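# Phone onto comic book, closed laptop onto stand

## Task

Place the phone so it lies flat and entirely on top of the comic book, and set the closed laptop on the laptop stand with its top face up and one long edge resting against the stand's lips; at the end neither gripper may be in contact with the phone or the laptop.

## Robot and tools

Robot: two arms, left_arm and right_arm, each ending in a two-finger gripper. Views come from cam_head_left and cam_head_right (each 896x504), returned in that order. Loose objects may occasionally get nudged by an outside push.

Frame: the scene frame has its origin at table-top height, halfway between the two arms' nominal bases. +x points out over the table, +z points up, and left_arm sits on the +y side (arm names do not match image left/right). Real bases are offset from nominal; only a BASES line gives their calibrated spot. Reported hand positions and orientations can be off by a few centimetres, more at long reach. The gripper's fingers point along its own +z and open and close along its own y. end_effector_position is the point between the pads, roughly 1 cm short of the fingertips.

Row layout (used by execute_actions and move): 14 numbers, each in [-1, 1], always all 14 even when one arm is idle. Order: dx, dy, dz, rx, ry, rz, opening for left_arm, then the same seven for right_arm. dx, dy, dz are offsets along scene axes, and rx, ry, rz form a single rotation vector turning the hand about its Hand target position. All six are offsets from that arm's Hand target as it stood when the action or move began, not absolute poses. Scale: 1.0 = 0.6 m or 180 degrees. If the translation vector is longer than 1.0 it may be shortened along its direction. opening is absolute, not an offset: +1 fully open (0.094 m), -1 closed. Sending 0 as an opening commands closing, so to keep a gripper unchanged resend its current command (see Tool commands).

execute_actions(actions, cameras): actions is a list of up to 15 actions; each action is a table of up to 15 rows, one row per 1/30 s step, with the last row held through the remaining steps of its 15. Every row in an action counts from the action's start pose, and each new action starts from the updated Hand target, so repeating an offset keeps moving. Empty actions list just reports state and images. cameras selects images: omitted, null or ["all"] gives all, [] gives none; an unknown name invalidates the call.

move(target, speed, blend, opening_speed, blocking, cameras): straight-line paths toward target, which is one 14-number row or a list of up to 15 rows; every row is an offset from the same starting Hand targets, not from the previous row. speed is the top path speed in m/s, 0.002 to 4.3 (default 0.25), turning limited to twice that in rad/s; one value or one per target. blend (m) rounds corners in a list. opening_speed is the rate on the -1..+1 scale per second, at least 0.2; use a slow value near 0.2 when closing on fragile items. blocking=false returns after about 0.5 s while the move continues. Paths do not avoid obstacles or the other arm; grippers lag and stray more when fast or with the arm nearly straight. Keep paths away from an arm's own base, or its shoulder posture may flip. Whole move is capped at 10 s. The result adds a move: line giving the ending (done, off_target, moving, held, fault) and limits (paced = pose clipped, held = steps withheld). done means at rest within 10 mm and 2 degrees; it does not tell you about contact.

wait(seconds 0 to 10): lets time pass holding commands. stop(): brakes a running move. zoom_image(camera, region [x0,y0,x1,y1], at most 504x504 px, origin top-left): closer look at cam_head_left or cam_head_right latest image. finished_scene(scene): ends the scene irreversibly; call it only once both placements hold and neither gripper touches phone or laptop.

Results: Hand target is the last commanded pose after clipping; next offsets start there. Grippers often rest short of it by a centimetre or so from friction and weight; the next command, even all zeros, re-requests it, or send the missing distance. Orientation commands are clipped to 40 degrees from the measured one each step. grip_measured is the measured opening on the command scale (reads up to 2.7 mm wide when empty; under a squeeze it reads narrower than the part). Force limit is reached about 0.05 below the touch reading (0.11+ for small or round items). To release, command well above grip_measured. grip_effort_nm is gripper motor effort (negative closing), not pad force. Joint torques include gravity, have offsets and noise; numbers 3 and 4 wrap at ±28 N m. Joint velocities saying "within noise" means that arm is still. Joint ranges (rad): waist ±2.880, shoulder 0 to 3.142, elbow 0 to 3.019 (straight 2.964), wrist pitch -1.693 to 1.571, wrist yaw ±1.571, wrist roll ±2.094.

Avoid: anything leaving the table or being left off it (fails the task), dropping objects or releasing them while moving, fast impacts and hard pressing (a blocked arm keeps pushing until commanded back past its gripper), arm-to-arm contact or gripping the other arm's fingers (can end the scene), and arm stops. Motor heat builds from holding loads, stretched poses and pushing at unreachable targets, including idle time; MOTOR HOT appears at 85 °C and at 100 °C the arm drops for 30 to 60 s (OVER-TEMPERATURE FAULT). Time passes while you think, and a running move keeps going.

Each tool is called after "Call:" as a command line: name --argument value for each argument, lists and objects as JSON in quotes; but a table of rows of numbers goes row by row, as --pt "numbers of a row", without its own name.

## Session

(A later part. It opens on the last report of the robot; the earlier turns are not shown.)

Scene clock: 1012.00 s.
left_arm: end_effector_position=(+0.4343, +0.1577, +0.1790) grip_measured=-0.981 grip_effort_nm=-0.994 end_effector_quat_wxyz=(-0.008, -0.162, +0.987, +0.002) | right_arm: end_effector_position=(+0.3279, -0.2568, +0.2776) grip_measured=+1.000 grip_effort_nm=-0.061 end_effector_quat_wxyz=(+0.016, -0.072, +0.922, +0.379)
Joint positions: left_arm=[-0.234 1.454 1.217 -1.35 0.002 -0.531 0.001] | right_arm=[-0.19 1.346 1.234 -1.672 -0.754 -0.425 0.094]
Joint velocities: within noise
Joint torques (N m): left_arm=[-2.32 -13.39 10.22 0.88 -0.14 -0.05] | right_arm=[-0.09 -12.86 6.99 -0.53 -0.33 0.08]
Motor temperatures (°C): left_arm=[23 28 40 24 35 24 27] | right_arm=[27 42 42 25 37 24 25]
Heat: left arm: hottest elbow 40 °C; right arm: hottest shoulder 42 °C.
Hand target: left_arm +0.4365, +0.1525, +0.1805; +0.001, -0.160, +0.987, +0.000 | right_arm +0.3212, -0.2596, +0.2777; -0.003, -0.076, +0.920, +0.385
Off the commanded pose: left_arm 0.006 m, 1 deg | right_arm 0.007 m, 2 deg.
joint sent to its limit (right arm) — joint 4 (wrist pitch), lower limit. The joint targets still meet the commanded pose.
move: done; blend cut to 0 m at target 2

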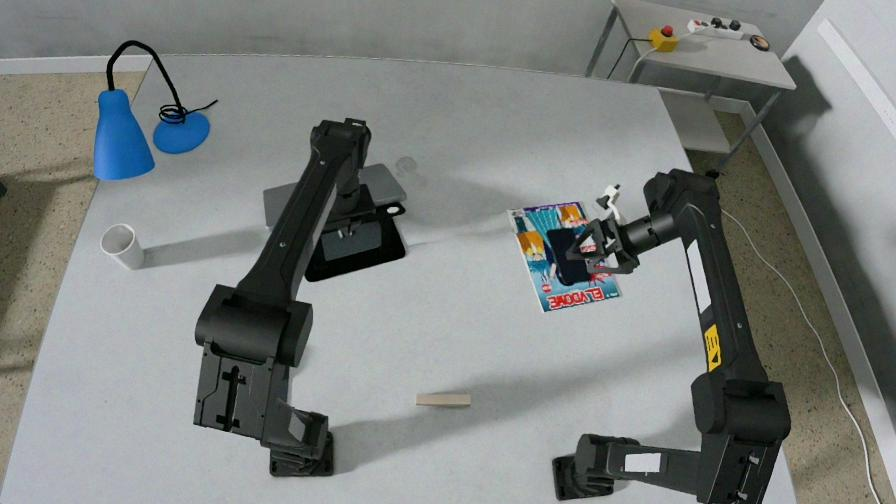

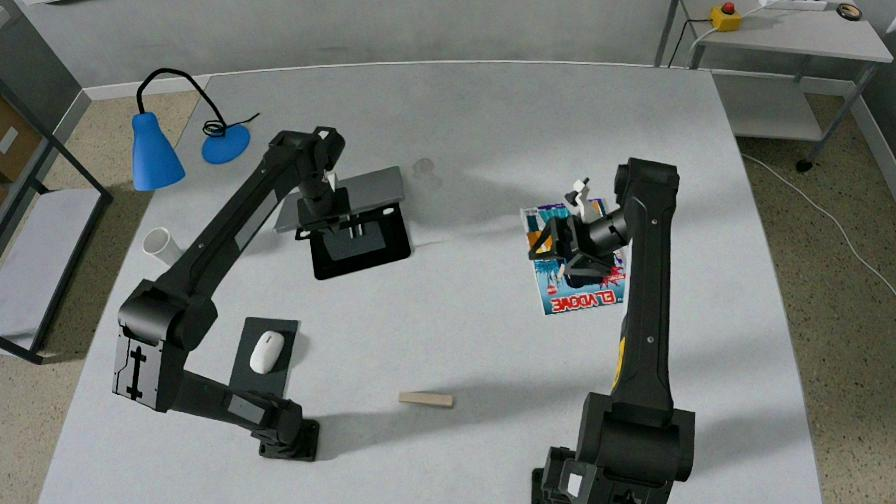

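Call:
move --pt "0 0 -0.092 0 0 0 -1 0 0 0 0 0 0 0.999" --pt "0.085 0.028 -0.092 0 0 0 -1 0 0 0 0 0 0 0.999" --speed 0.08

Call:
zoom_image --camera "cam_head_right" --region '[260, 110, 430, 290]'

Call:
zoom_image --camera "cam_head_left" --region '[250, 110, 430, 290]'

Scene clock: 1018.43 s.
left_arm: end_effector_position=(+0.4379, +0.1585, +0.1151) grip_measured=-0.981 grip_effort_nm=-0.994 end_effector_quat_wxyz=(-0.039, -0.148, +0.988, +0.009) | right_arm: end_effector_position=(+0.3279, -0.2568, +0.2776) grip_measured=+1.000 grip_effort_nm=-0.066 end_effector_quat_wxyz=(+0.016, -0.072, +0.922, +0.379)
Joint positions: left_arm=[-0.228 1.556 1.152 -1.246 0.009 -0.496 0.001] | right_arm=[-0.19 1.346 1.234 -1.672 -0.754 -0.426 0.094]
Joint velocities: within noise
Joint torques (N m): left_arm=[1.55 -10.4 17.77 1.61 -0.49 0.18] | right_arm=[-0.15 -12.92 7.01 -0.51 -0.33 0.04]
Motor temperatures (°C): left_arm=[23 28 40 24 35 24 28] | right_arm=[26 41 41 25 37 23 25]
Heat: left arm: hottest elbow 40 °C; right arm: hottest shoulder 41 °C.
Hand target: left_arm +0.4874, +0.1693, +0.1252; +0.000, -0.160, +0.987, +0.000 | right_arm +0.3212, -0.2595, +0.2777; -0.003, -0.076, +0.920, +0.385
Off the commanded pose: left_arm 0.052 m, 5 deg | right_arm 0.007 m, 2 deg.
joint sent to its limit (right arm) — joint 4 (wrist pitch), lower limit. The joint targets still meet the commanded pose.
move: off_target (left_arm)

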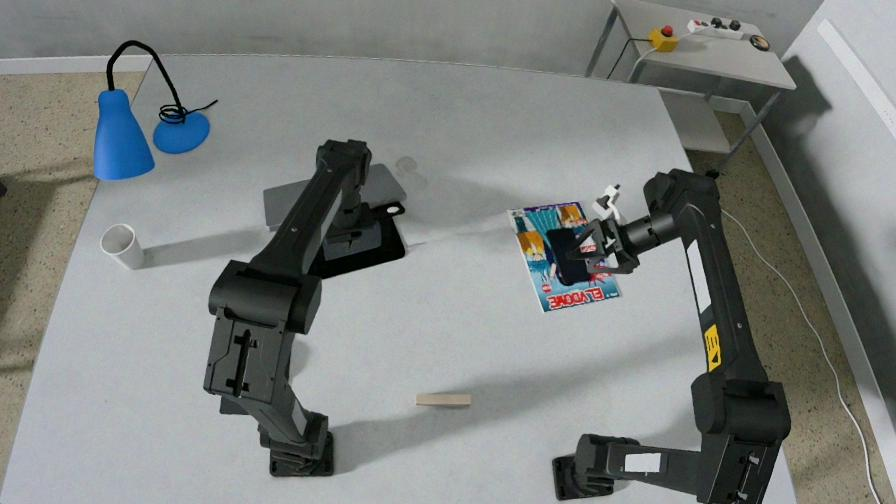

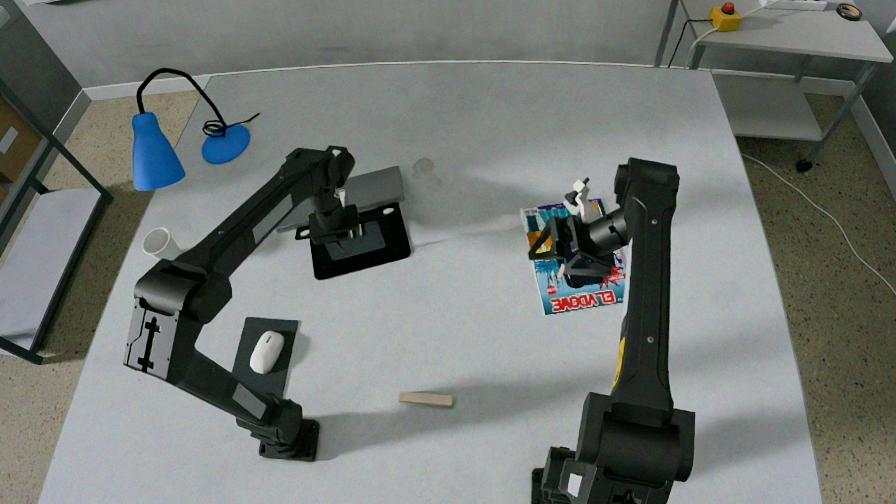

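Scaled by 2.800.

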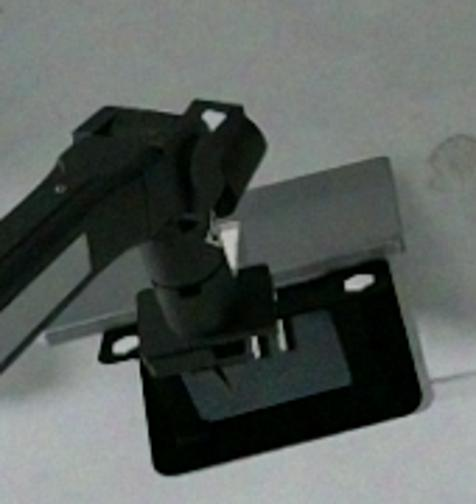

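Scaled by 2.800.

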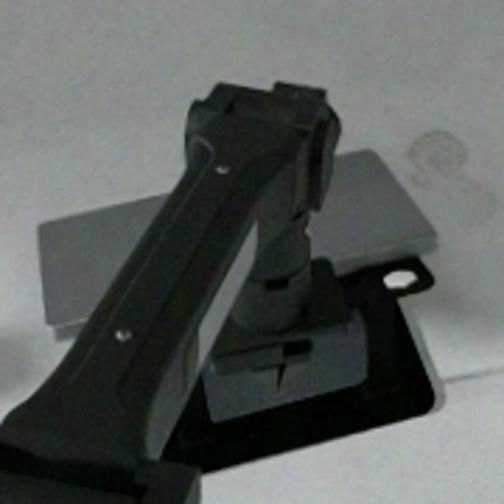

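Call:
move --pt "-0.1 -0.04 0 0 0 0 -1 0 0 0 0 0 0 0.999" --pt "-0.1 -0.04 0.06 0.0878 -0.2636 0 -1 0 0 0 0 0 0 0.999" --pt "-0.06 -0.025 0.015 0.0878 -0.2636 0 -1 0 0 0 0 0 0 0.999" --speed 0.12 --blend 0.01

Call:
zoom_image --camera "cam_head_right" --region '[260, 110, 430, 290]'

Call:
zoom_image --camera "cam_head_left" --region '[250, 110, 430, 290]'

Scene clock: 1033.47 s.
left_arm: end_effector_position=(+0.4493, +0.1492, +0.1374) grip_measured=-0.981 grip_effort_nm=-0.994 end_effector_quat_wxyz=(+0.416, -0.143, +0.896, +0.066) | right_arm: end_effector_position=(+0.3279, -0.2568, +0.2776) grip_measured=+1.000 grip_effort_nm=-0.066 end_effector_quat_wxyz=(+0.016, -0.072, +0.922, +0.379)
Joint positions: left_arm=[-0.456 1.21 0.644 -0.287 -0.543 -0.535 0.001] | right_arm=[-0.19 1.346 1.234 -1.672 -0.754 -0.426 0.094]
Joint velocities: within noise
Joint torques (N m): left_arm=[-0.56 -8.59 9.61 2.13 -0.22 0.03] | right_arm=[-0.09 -12.86 7.02 -0.53 -0.33 0.03]
Motor temperatures (°C): left_arm=[23 28 41 24 34 24 28] | right_arm=[26 40 41 25 36 23 25]
Heat: left arm: hottest elbow 41 °C; right arm: hottest elbow 41 °C.
Hand target: left_arm +0.4514, +0.1543, +0.1341; +0.417, -0.145, +0.894, +0.068 | right_arm +0.3212, -0.2595, +0.2777; -0.003, -0.076, +0.920, +0.385
Off the commanded pose: left_arm 0.006 m, 0 deg | right_arm 0.007 m, 2 deg.
joint sent to its limit (right arm) — joint 4 (wrist pitch), lower limit. The joint targets still meet the commanded pose.
move: done

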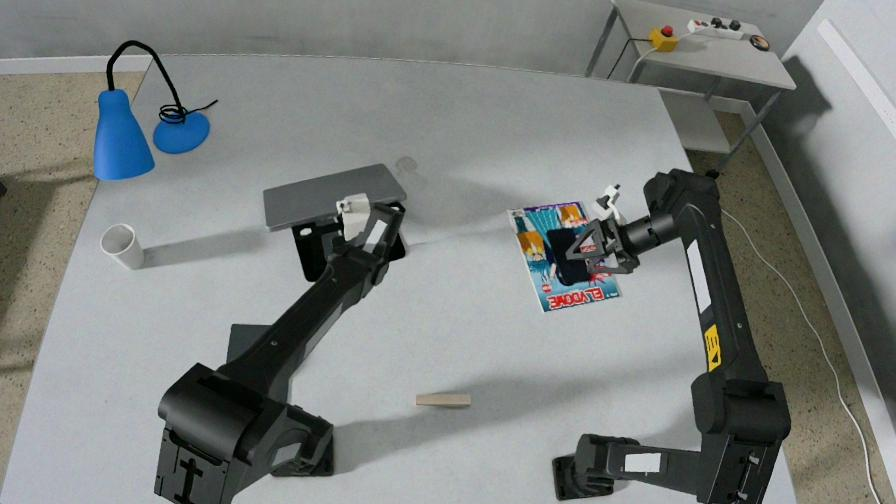

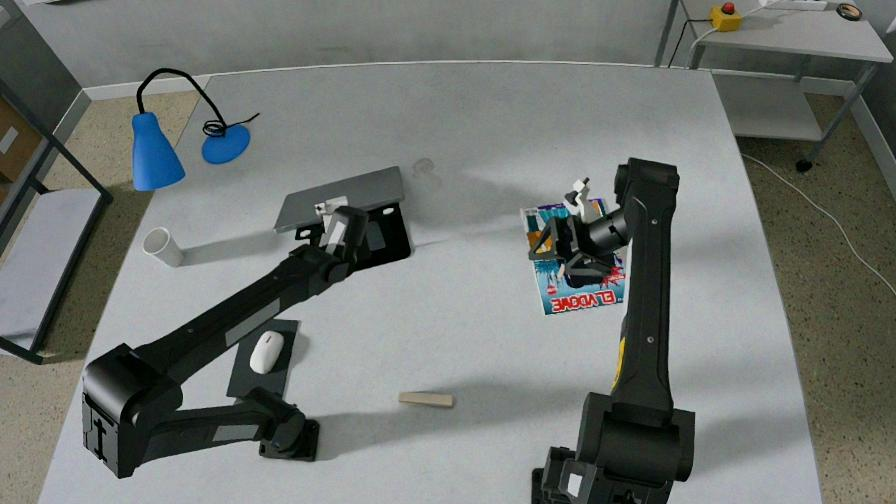

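Scaled by 2.800.

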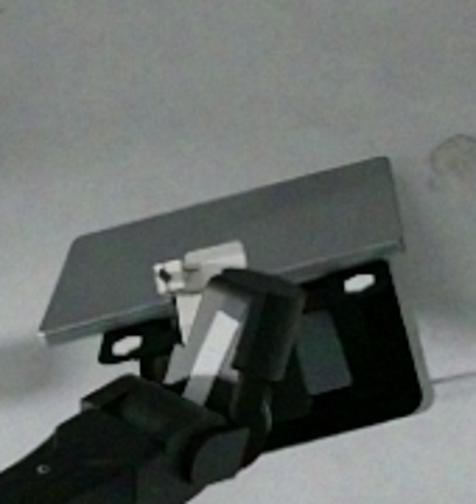

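Scaled by 2.800.

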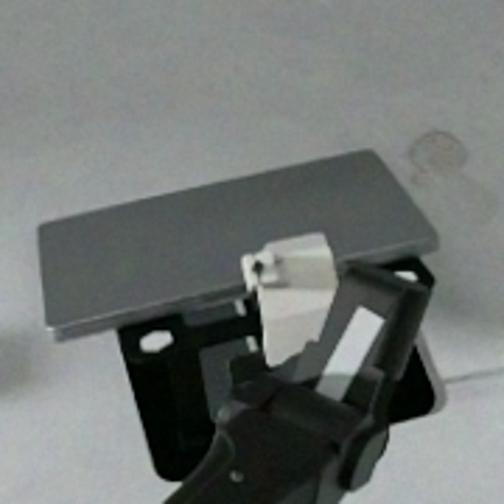

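Call:
zoom_image --camera "cam_head_left" --region '[255, 150, 415, 240]'

Call:
zoom_image --camera "cam_head_right" --region '[270, 155, 410, 245]'

Scaled by 3.150.

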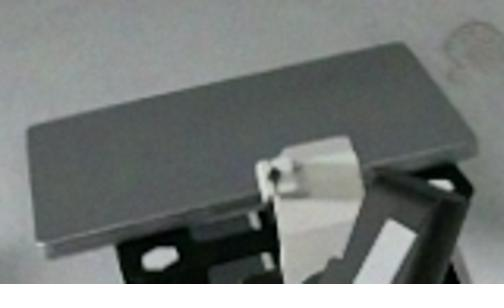

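Scaled by 3.600.

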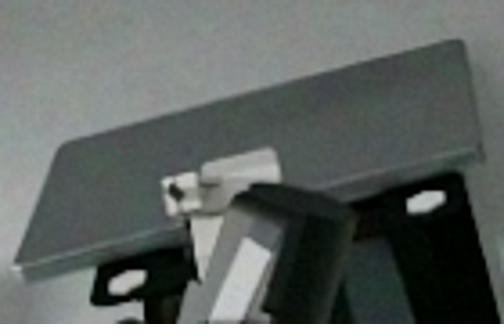

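Call:
move --target '[0.075,0.025,-0.01,0,0,0,-1,0,0,0,0,0,0,0.999]' --speed 0.06

Call:
zoom_image --camera "cam_head_right" --region '[270, 155, 410, 245]'

Call:
zoom_image --camera "cam_head_left" --region '[255, 150, 415, 240]'

Scene clock: 1052.53 s.
left_arm: end_effector_position=(+0.4670, +0.1732, +0.1029) grip_measured=-0.981 grip_effort_nm=-0.994 end_effector_quat_wxyz=(+0.390, -0.136, +0.907, +0.080) | right_arm: end_effector_position=(+0.3279, -0.2568, +0.2776) grip_measured=+1.000 grip_effort_nm=-0.066 end_effector_quat_wxyz=(+0.016, -0.072, +0.922, +0.379)
Joint positions: left_arm=[-0.368 1.313 0.644 -0.212 -0.484 -0.46 0.001] | right_arm=[-0.19 1.346 1.234 -1.672 -0.754 -0.426 0.094]
Joint velocities: within noise
Joint torques (N m): left_arm=[-0.03 -9.58 15.08 2.03 -0.17 0.06] | right_arm=[-0.15 -12.92 7.04 -0.49 -0.33 0.04]
Motor temperatures (°C): left_arm=[23 27 41 24 33 24 29] | right_arm=[26 39 40 25 35 23 25]
Heat: left arm: hottest elbow 41 °C; right arm: hottest elbow 40 °C.
Hand target: left_arm +0.4964, +0.1694, +0.1282; +0.418, -0.145, +0.894, +0.068 | right_arm +0.3212, -0.2595, +0.2777; -0.003, -0.076, +0.920, +0.385
Off the commanded pose: left_arm 0.039 m, 4 deg | right_arm 0.007 m, 2 deg.
joint sent to its limit (right arm) — joint 4 (wrist pitch), lower limit. The joint targets still meet the commanded pose.
move: off_target (left_arm)

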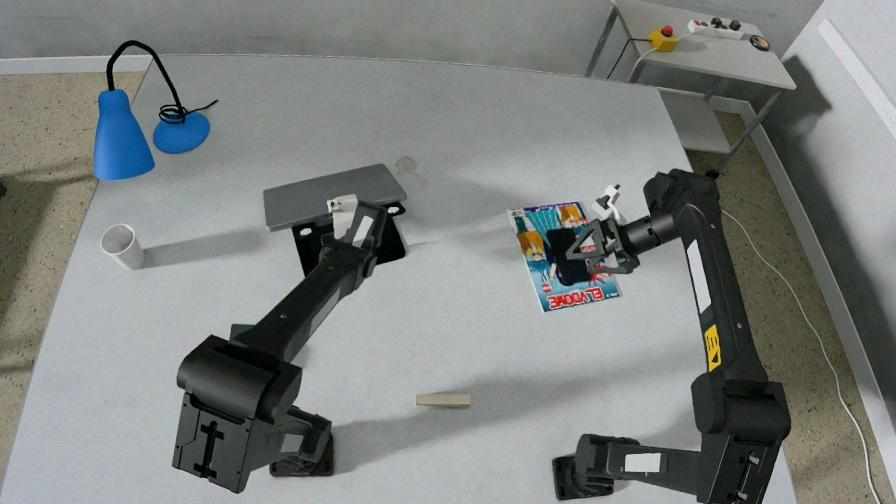

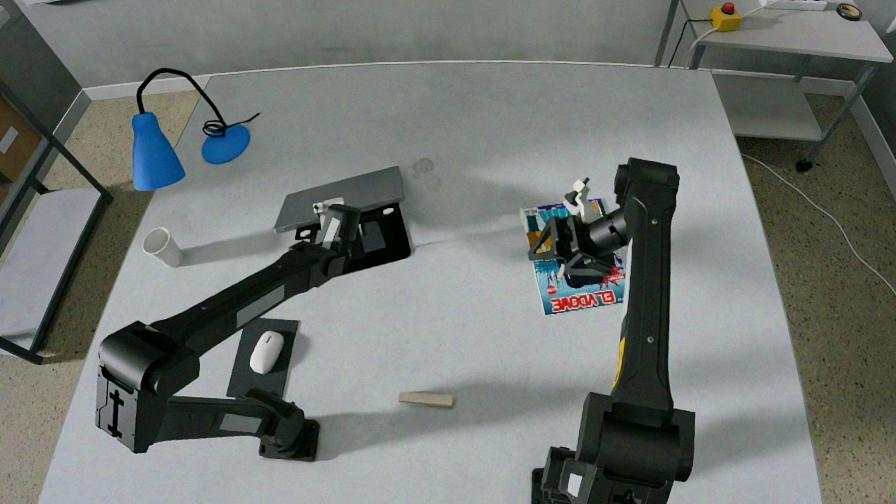

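Scaled by 3.600.

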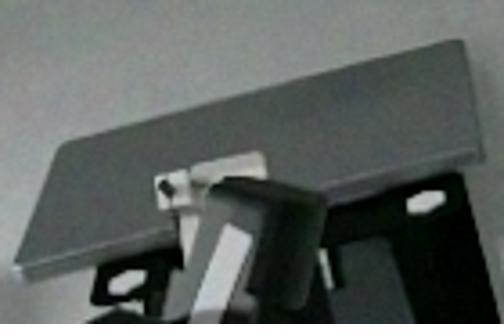

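Scaled by 3.150.

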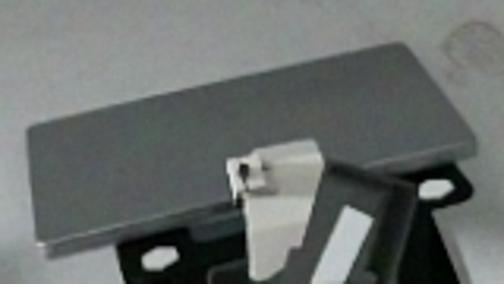

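Call:
move --pt "-0.08 -0.02 0.0 0 0 0 -1 0 0 0 0 0 0 0.999" --pt "-0.13 0.0 0.2 0 0 0 -1 0 0 0 0 0 0 0.999" --pt "-0.3 0.25 0.2 0 0 0 -1 0 -0.2 0 0 0 0 0.999" --speed '[0.08,0.2,0.25]' --blend 0.01

Call:
zoom_image --camera "cam_head_left" --region '[255, 150, 415, 290]'

Call:
zoom_image --camera "cam_head_right" --region '[270, 155, 420, 285]'

Call:
zoom_image --camera "cam_head_left" --region '[290, 150, 380, 200]'

Scene clock: 1065.97 s.
left_arm: end_effector_position=(+0.3205, +0.3161, +0.2538) grip_measured=-0.981 grip_effort_nm=-0.989 end_effector_quat_wxyz=(+0.424, -0.143, +0.892, +0.064) | right_arm: end_effector_position=(+0.3192, -0.3747, +0.2691) grip_measured=+1.000 grip_effort_nm=-0.066 end_effector_quat_wxyz=(+0.088, -0.034, +0.941, +0.326)
Joint positions: left_arm=[0.173 0.525 0.604 -0.766 -0.084 -0.077 0.001] | right_arm=[-0.493 1.341 1.234 -1.672 -0.662 -0.631 0.094]
Joint velocities: within noise
Joint torques (N m): left_arm=[-0.21 -1.96 11.06 1.32 0.04 0.11] | right_arm=[-0.03 -11.87 9.58 -0.51 -0.3 0.03]
Motor temperatures (°C): left_arm=[23 27 42 24 33 24 29] | right_arm=[26 38 40 25 34 23 25]
Heat: left arm: hottest elbow 42 °C; right arm: hottest elbow 40 °C.
Hand target: left_arm +0.3164, +0.3194, +0.2482; +0.418, -0.145, +0.894, +0.068 | right_arm +0.3212, -0.3795, +0.2777; -0.003, -0.076, +0.920, +0.385
Off the commanded pose: left_arm 0.008 m, 1 deg | right_arm 0.010 m, 14 deg.
joint sent to its limit (right arm) — joint 4 (wrist pitch), lower limit. The joint targets are off in orientation, not in position.
move: off_target (right_arm)

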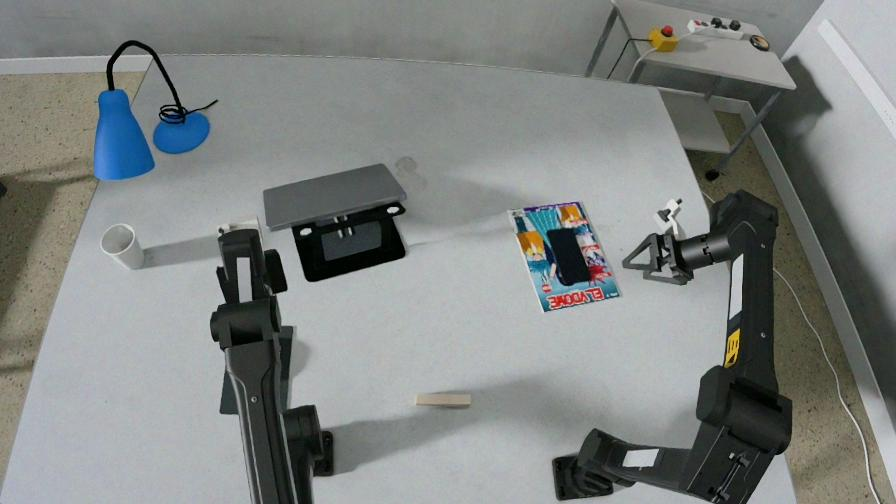

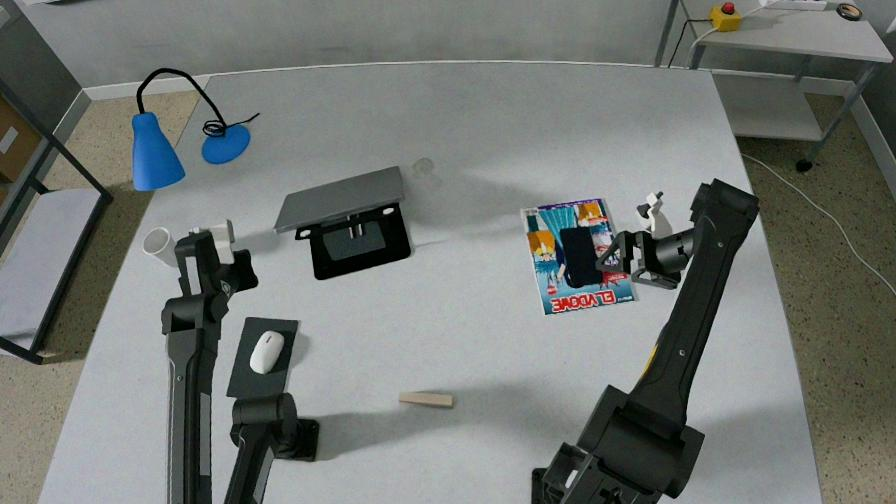

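Scaled by 3.150.

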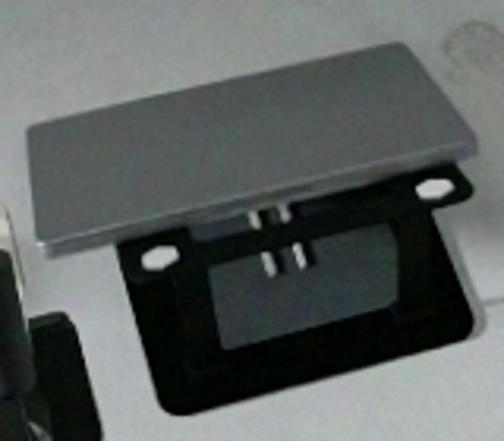

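Scaled by 3.360.

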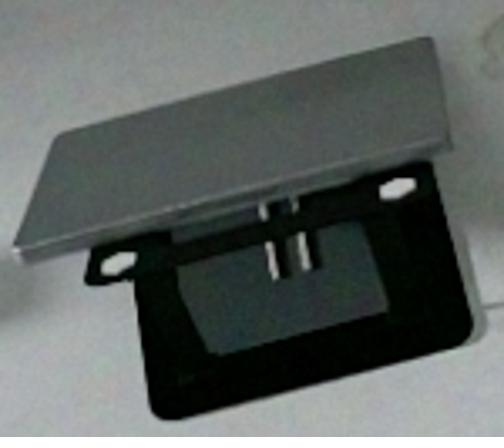

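Scaled by 5.600.

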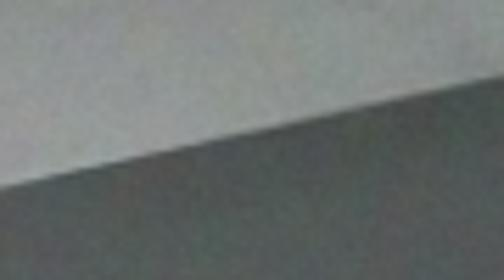

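Call:
finished_scene --scene 1

The scene is finished: the task was done.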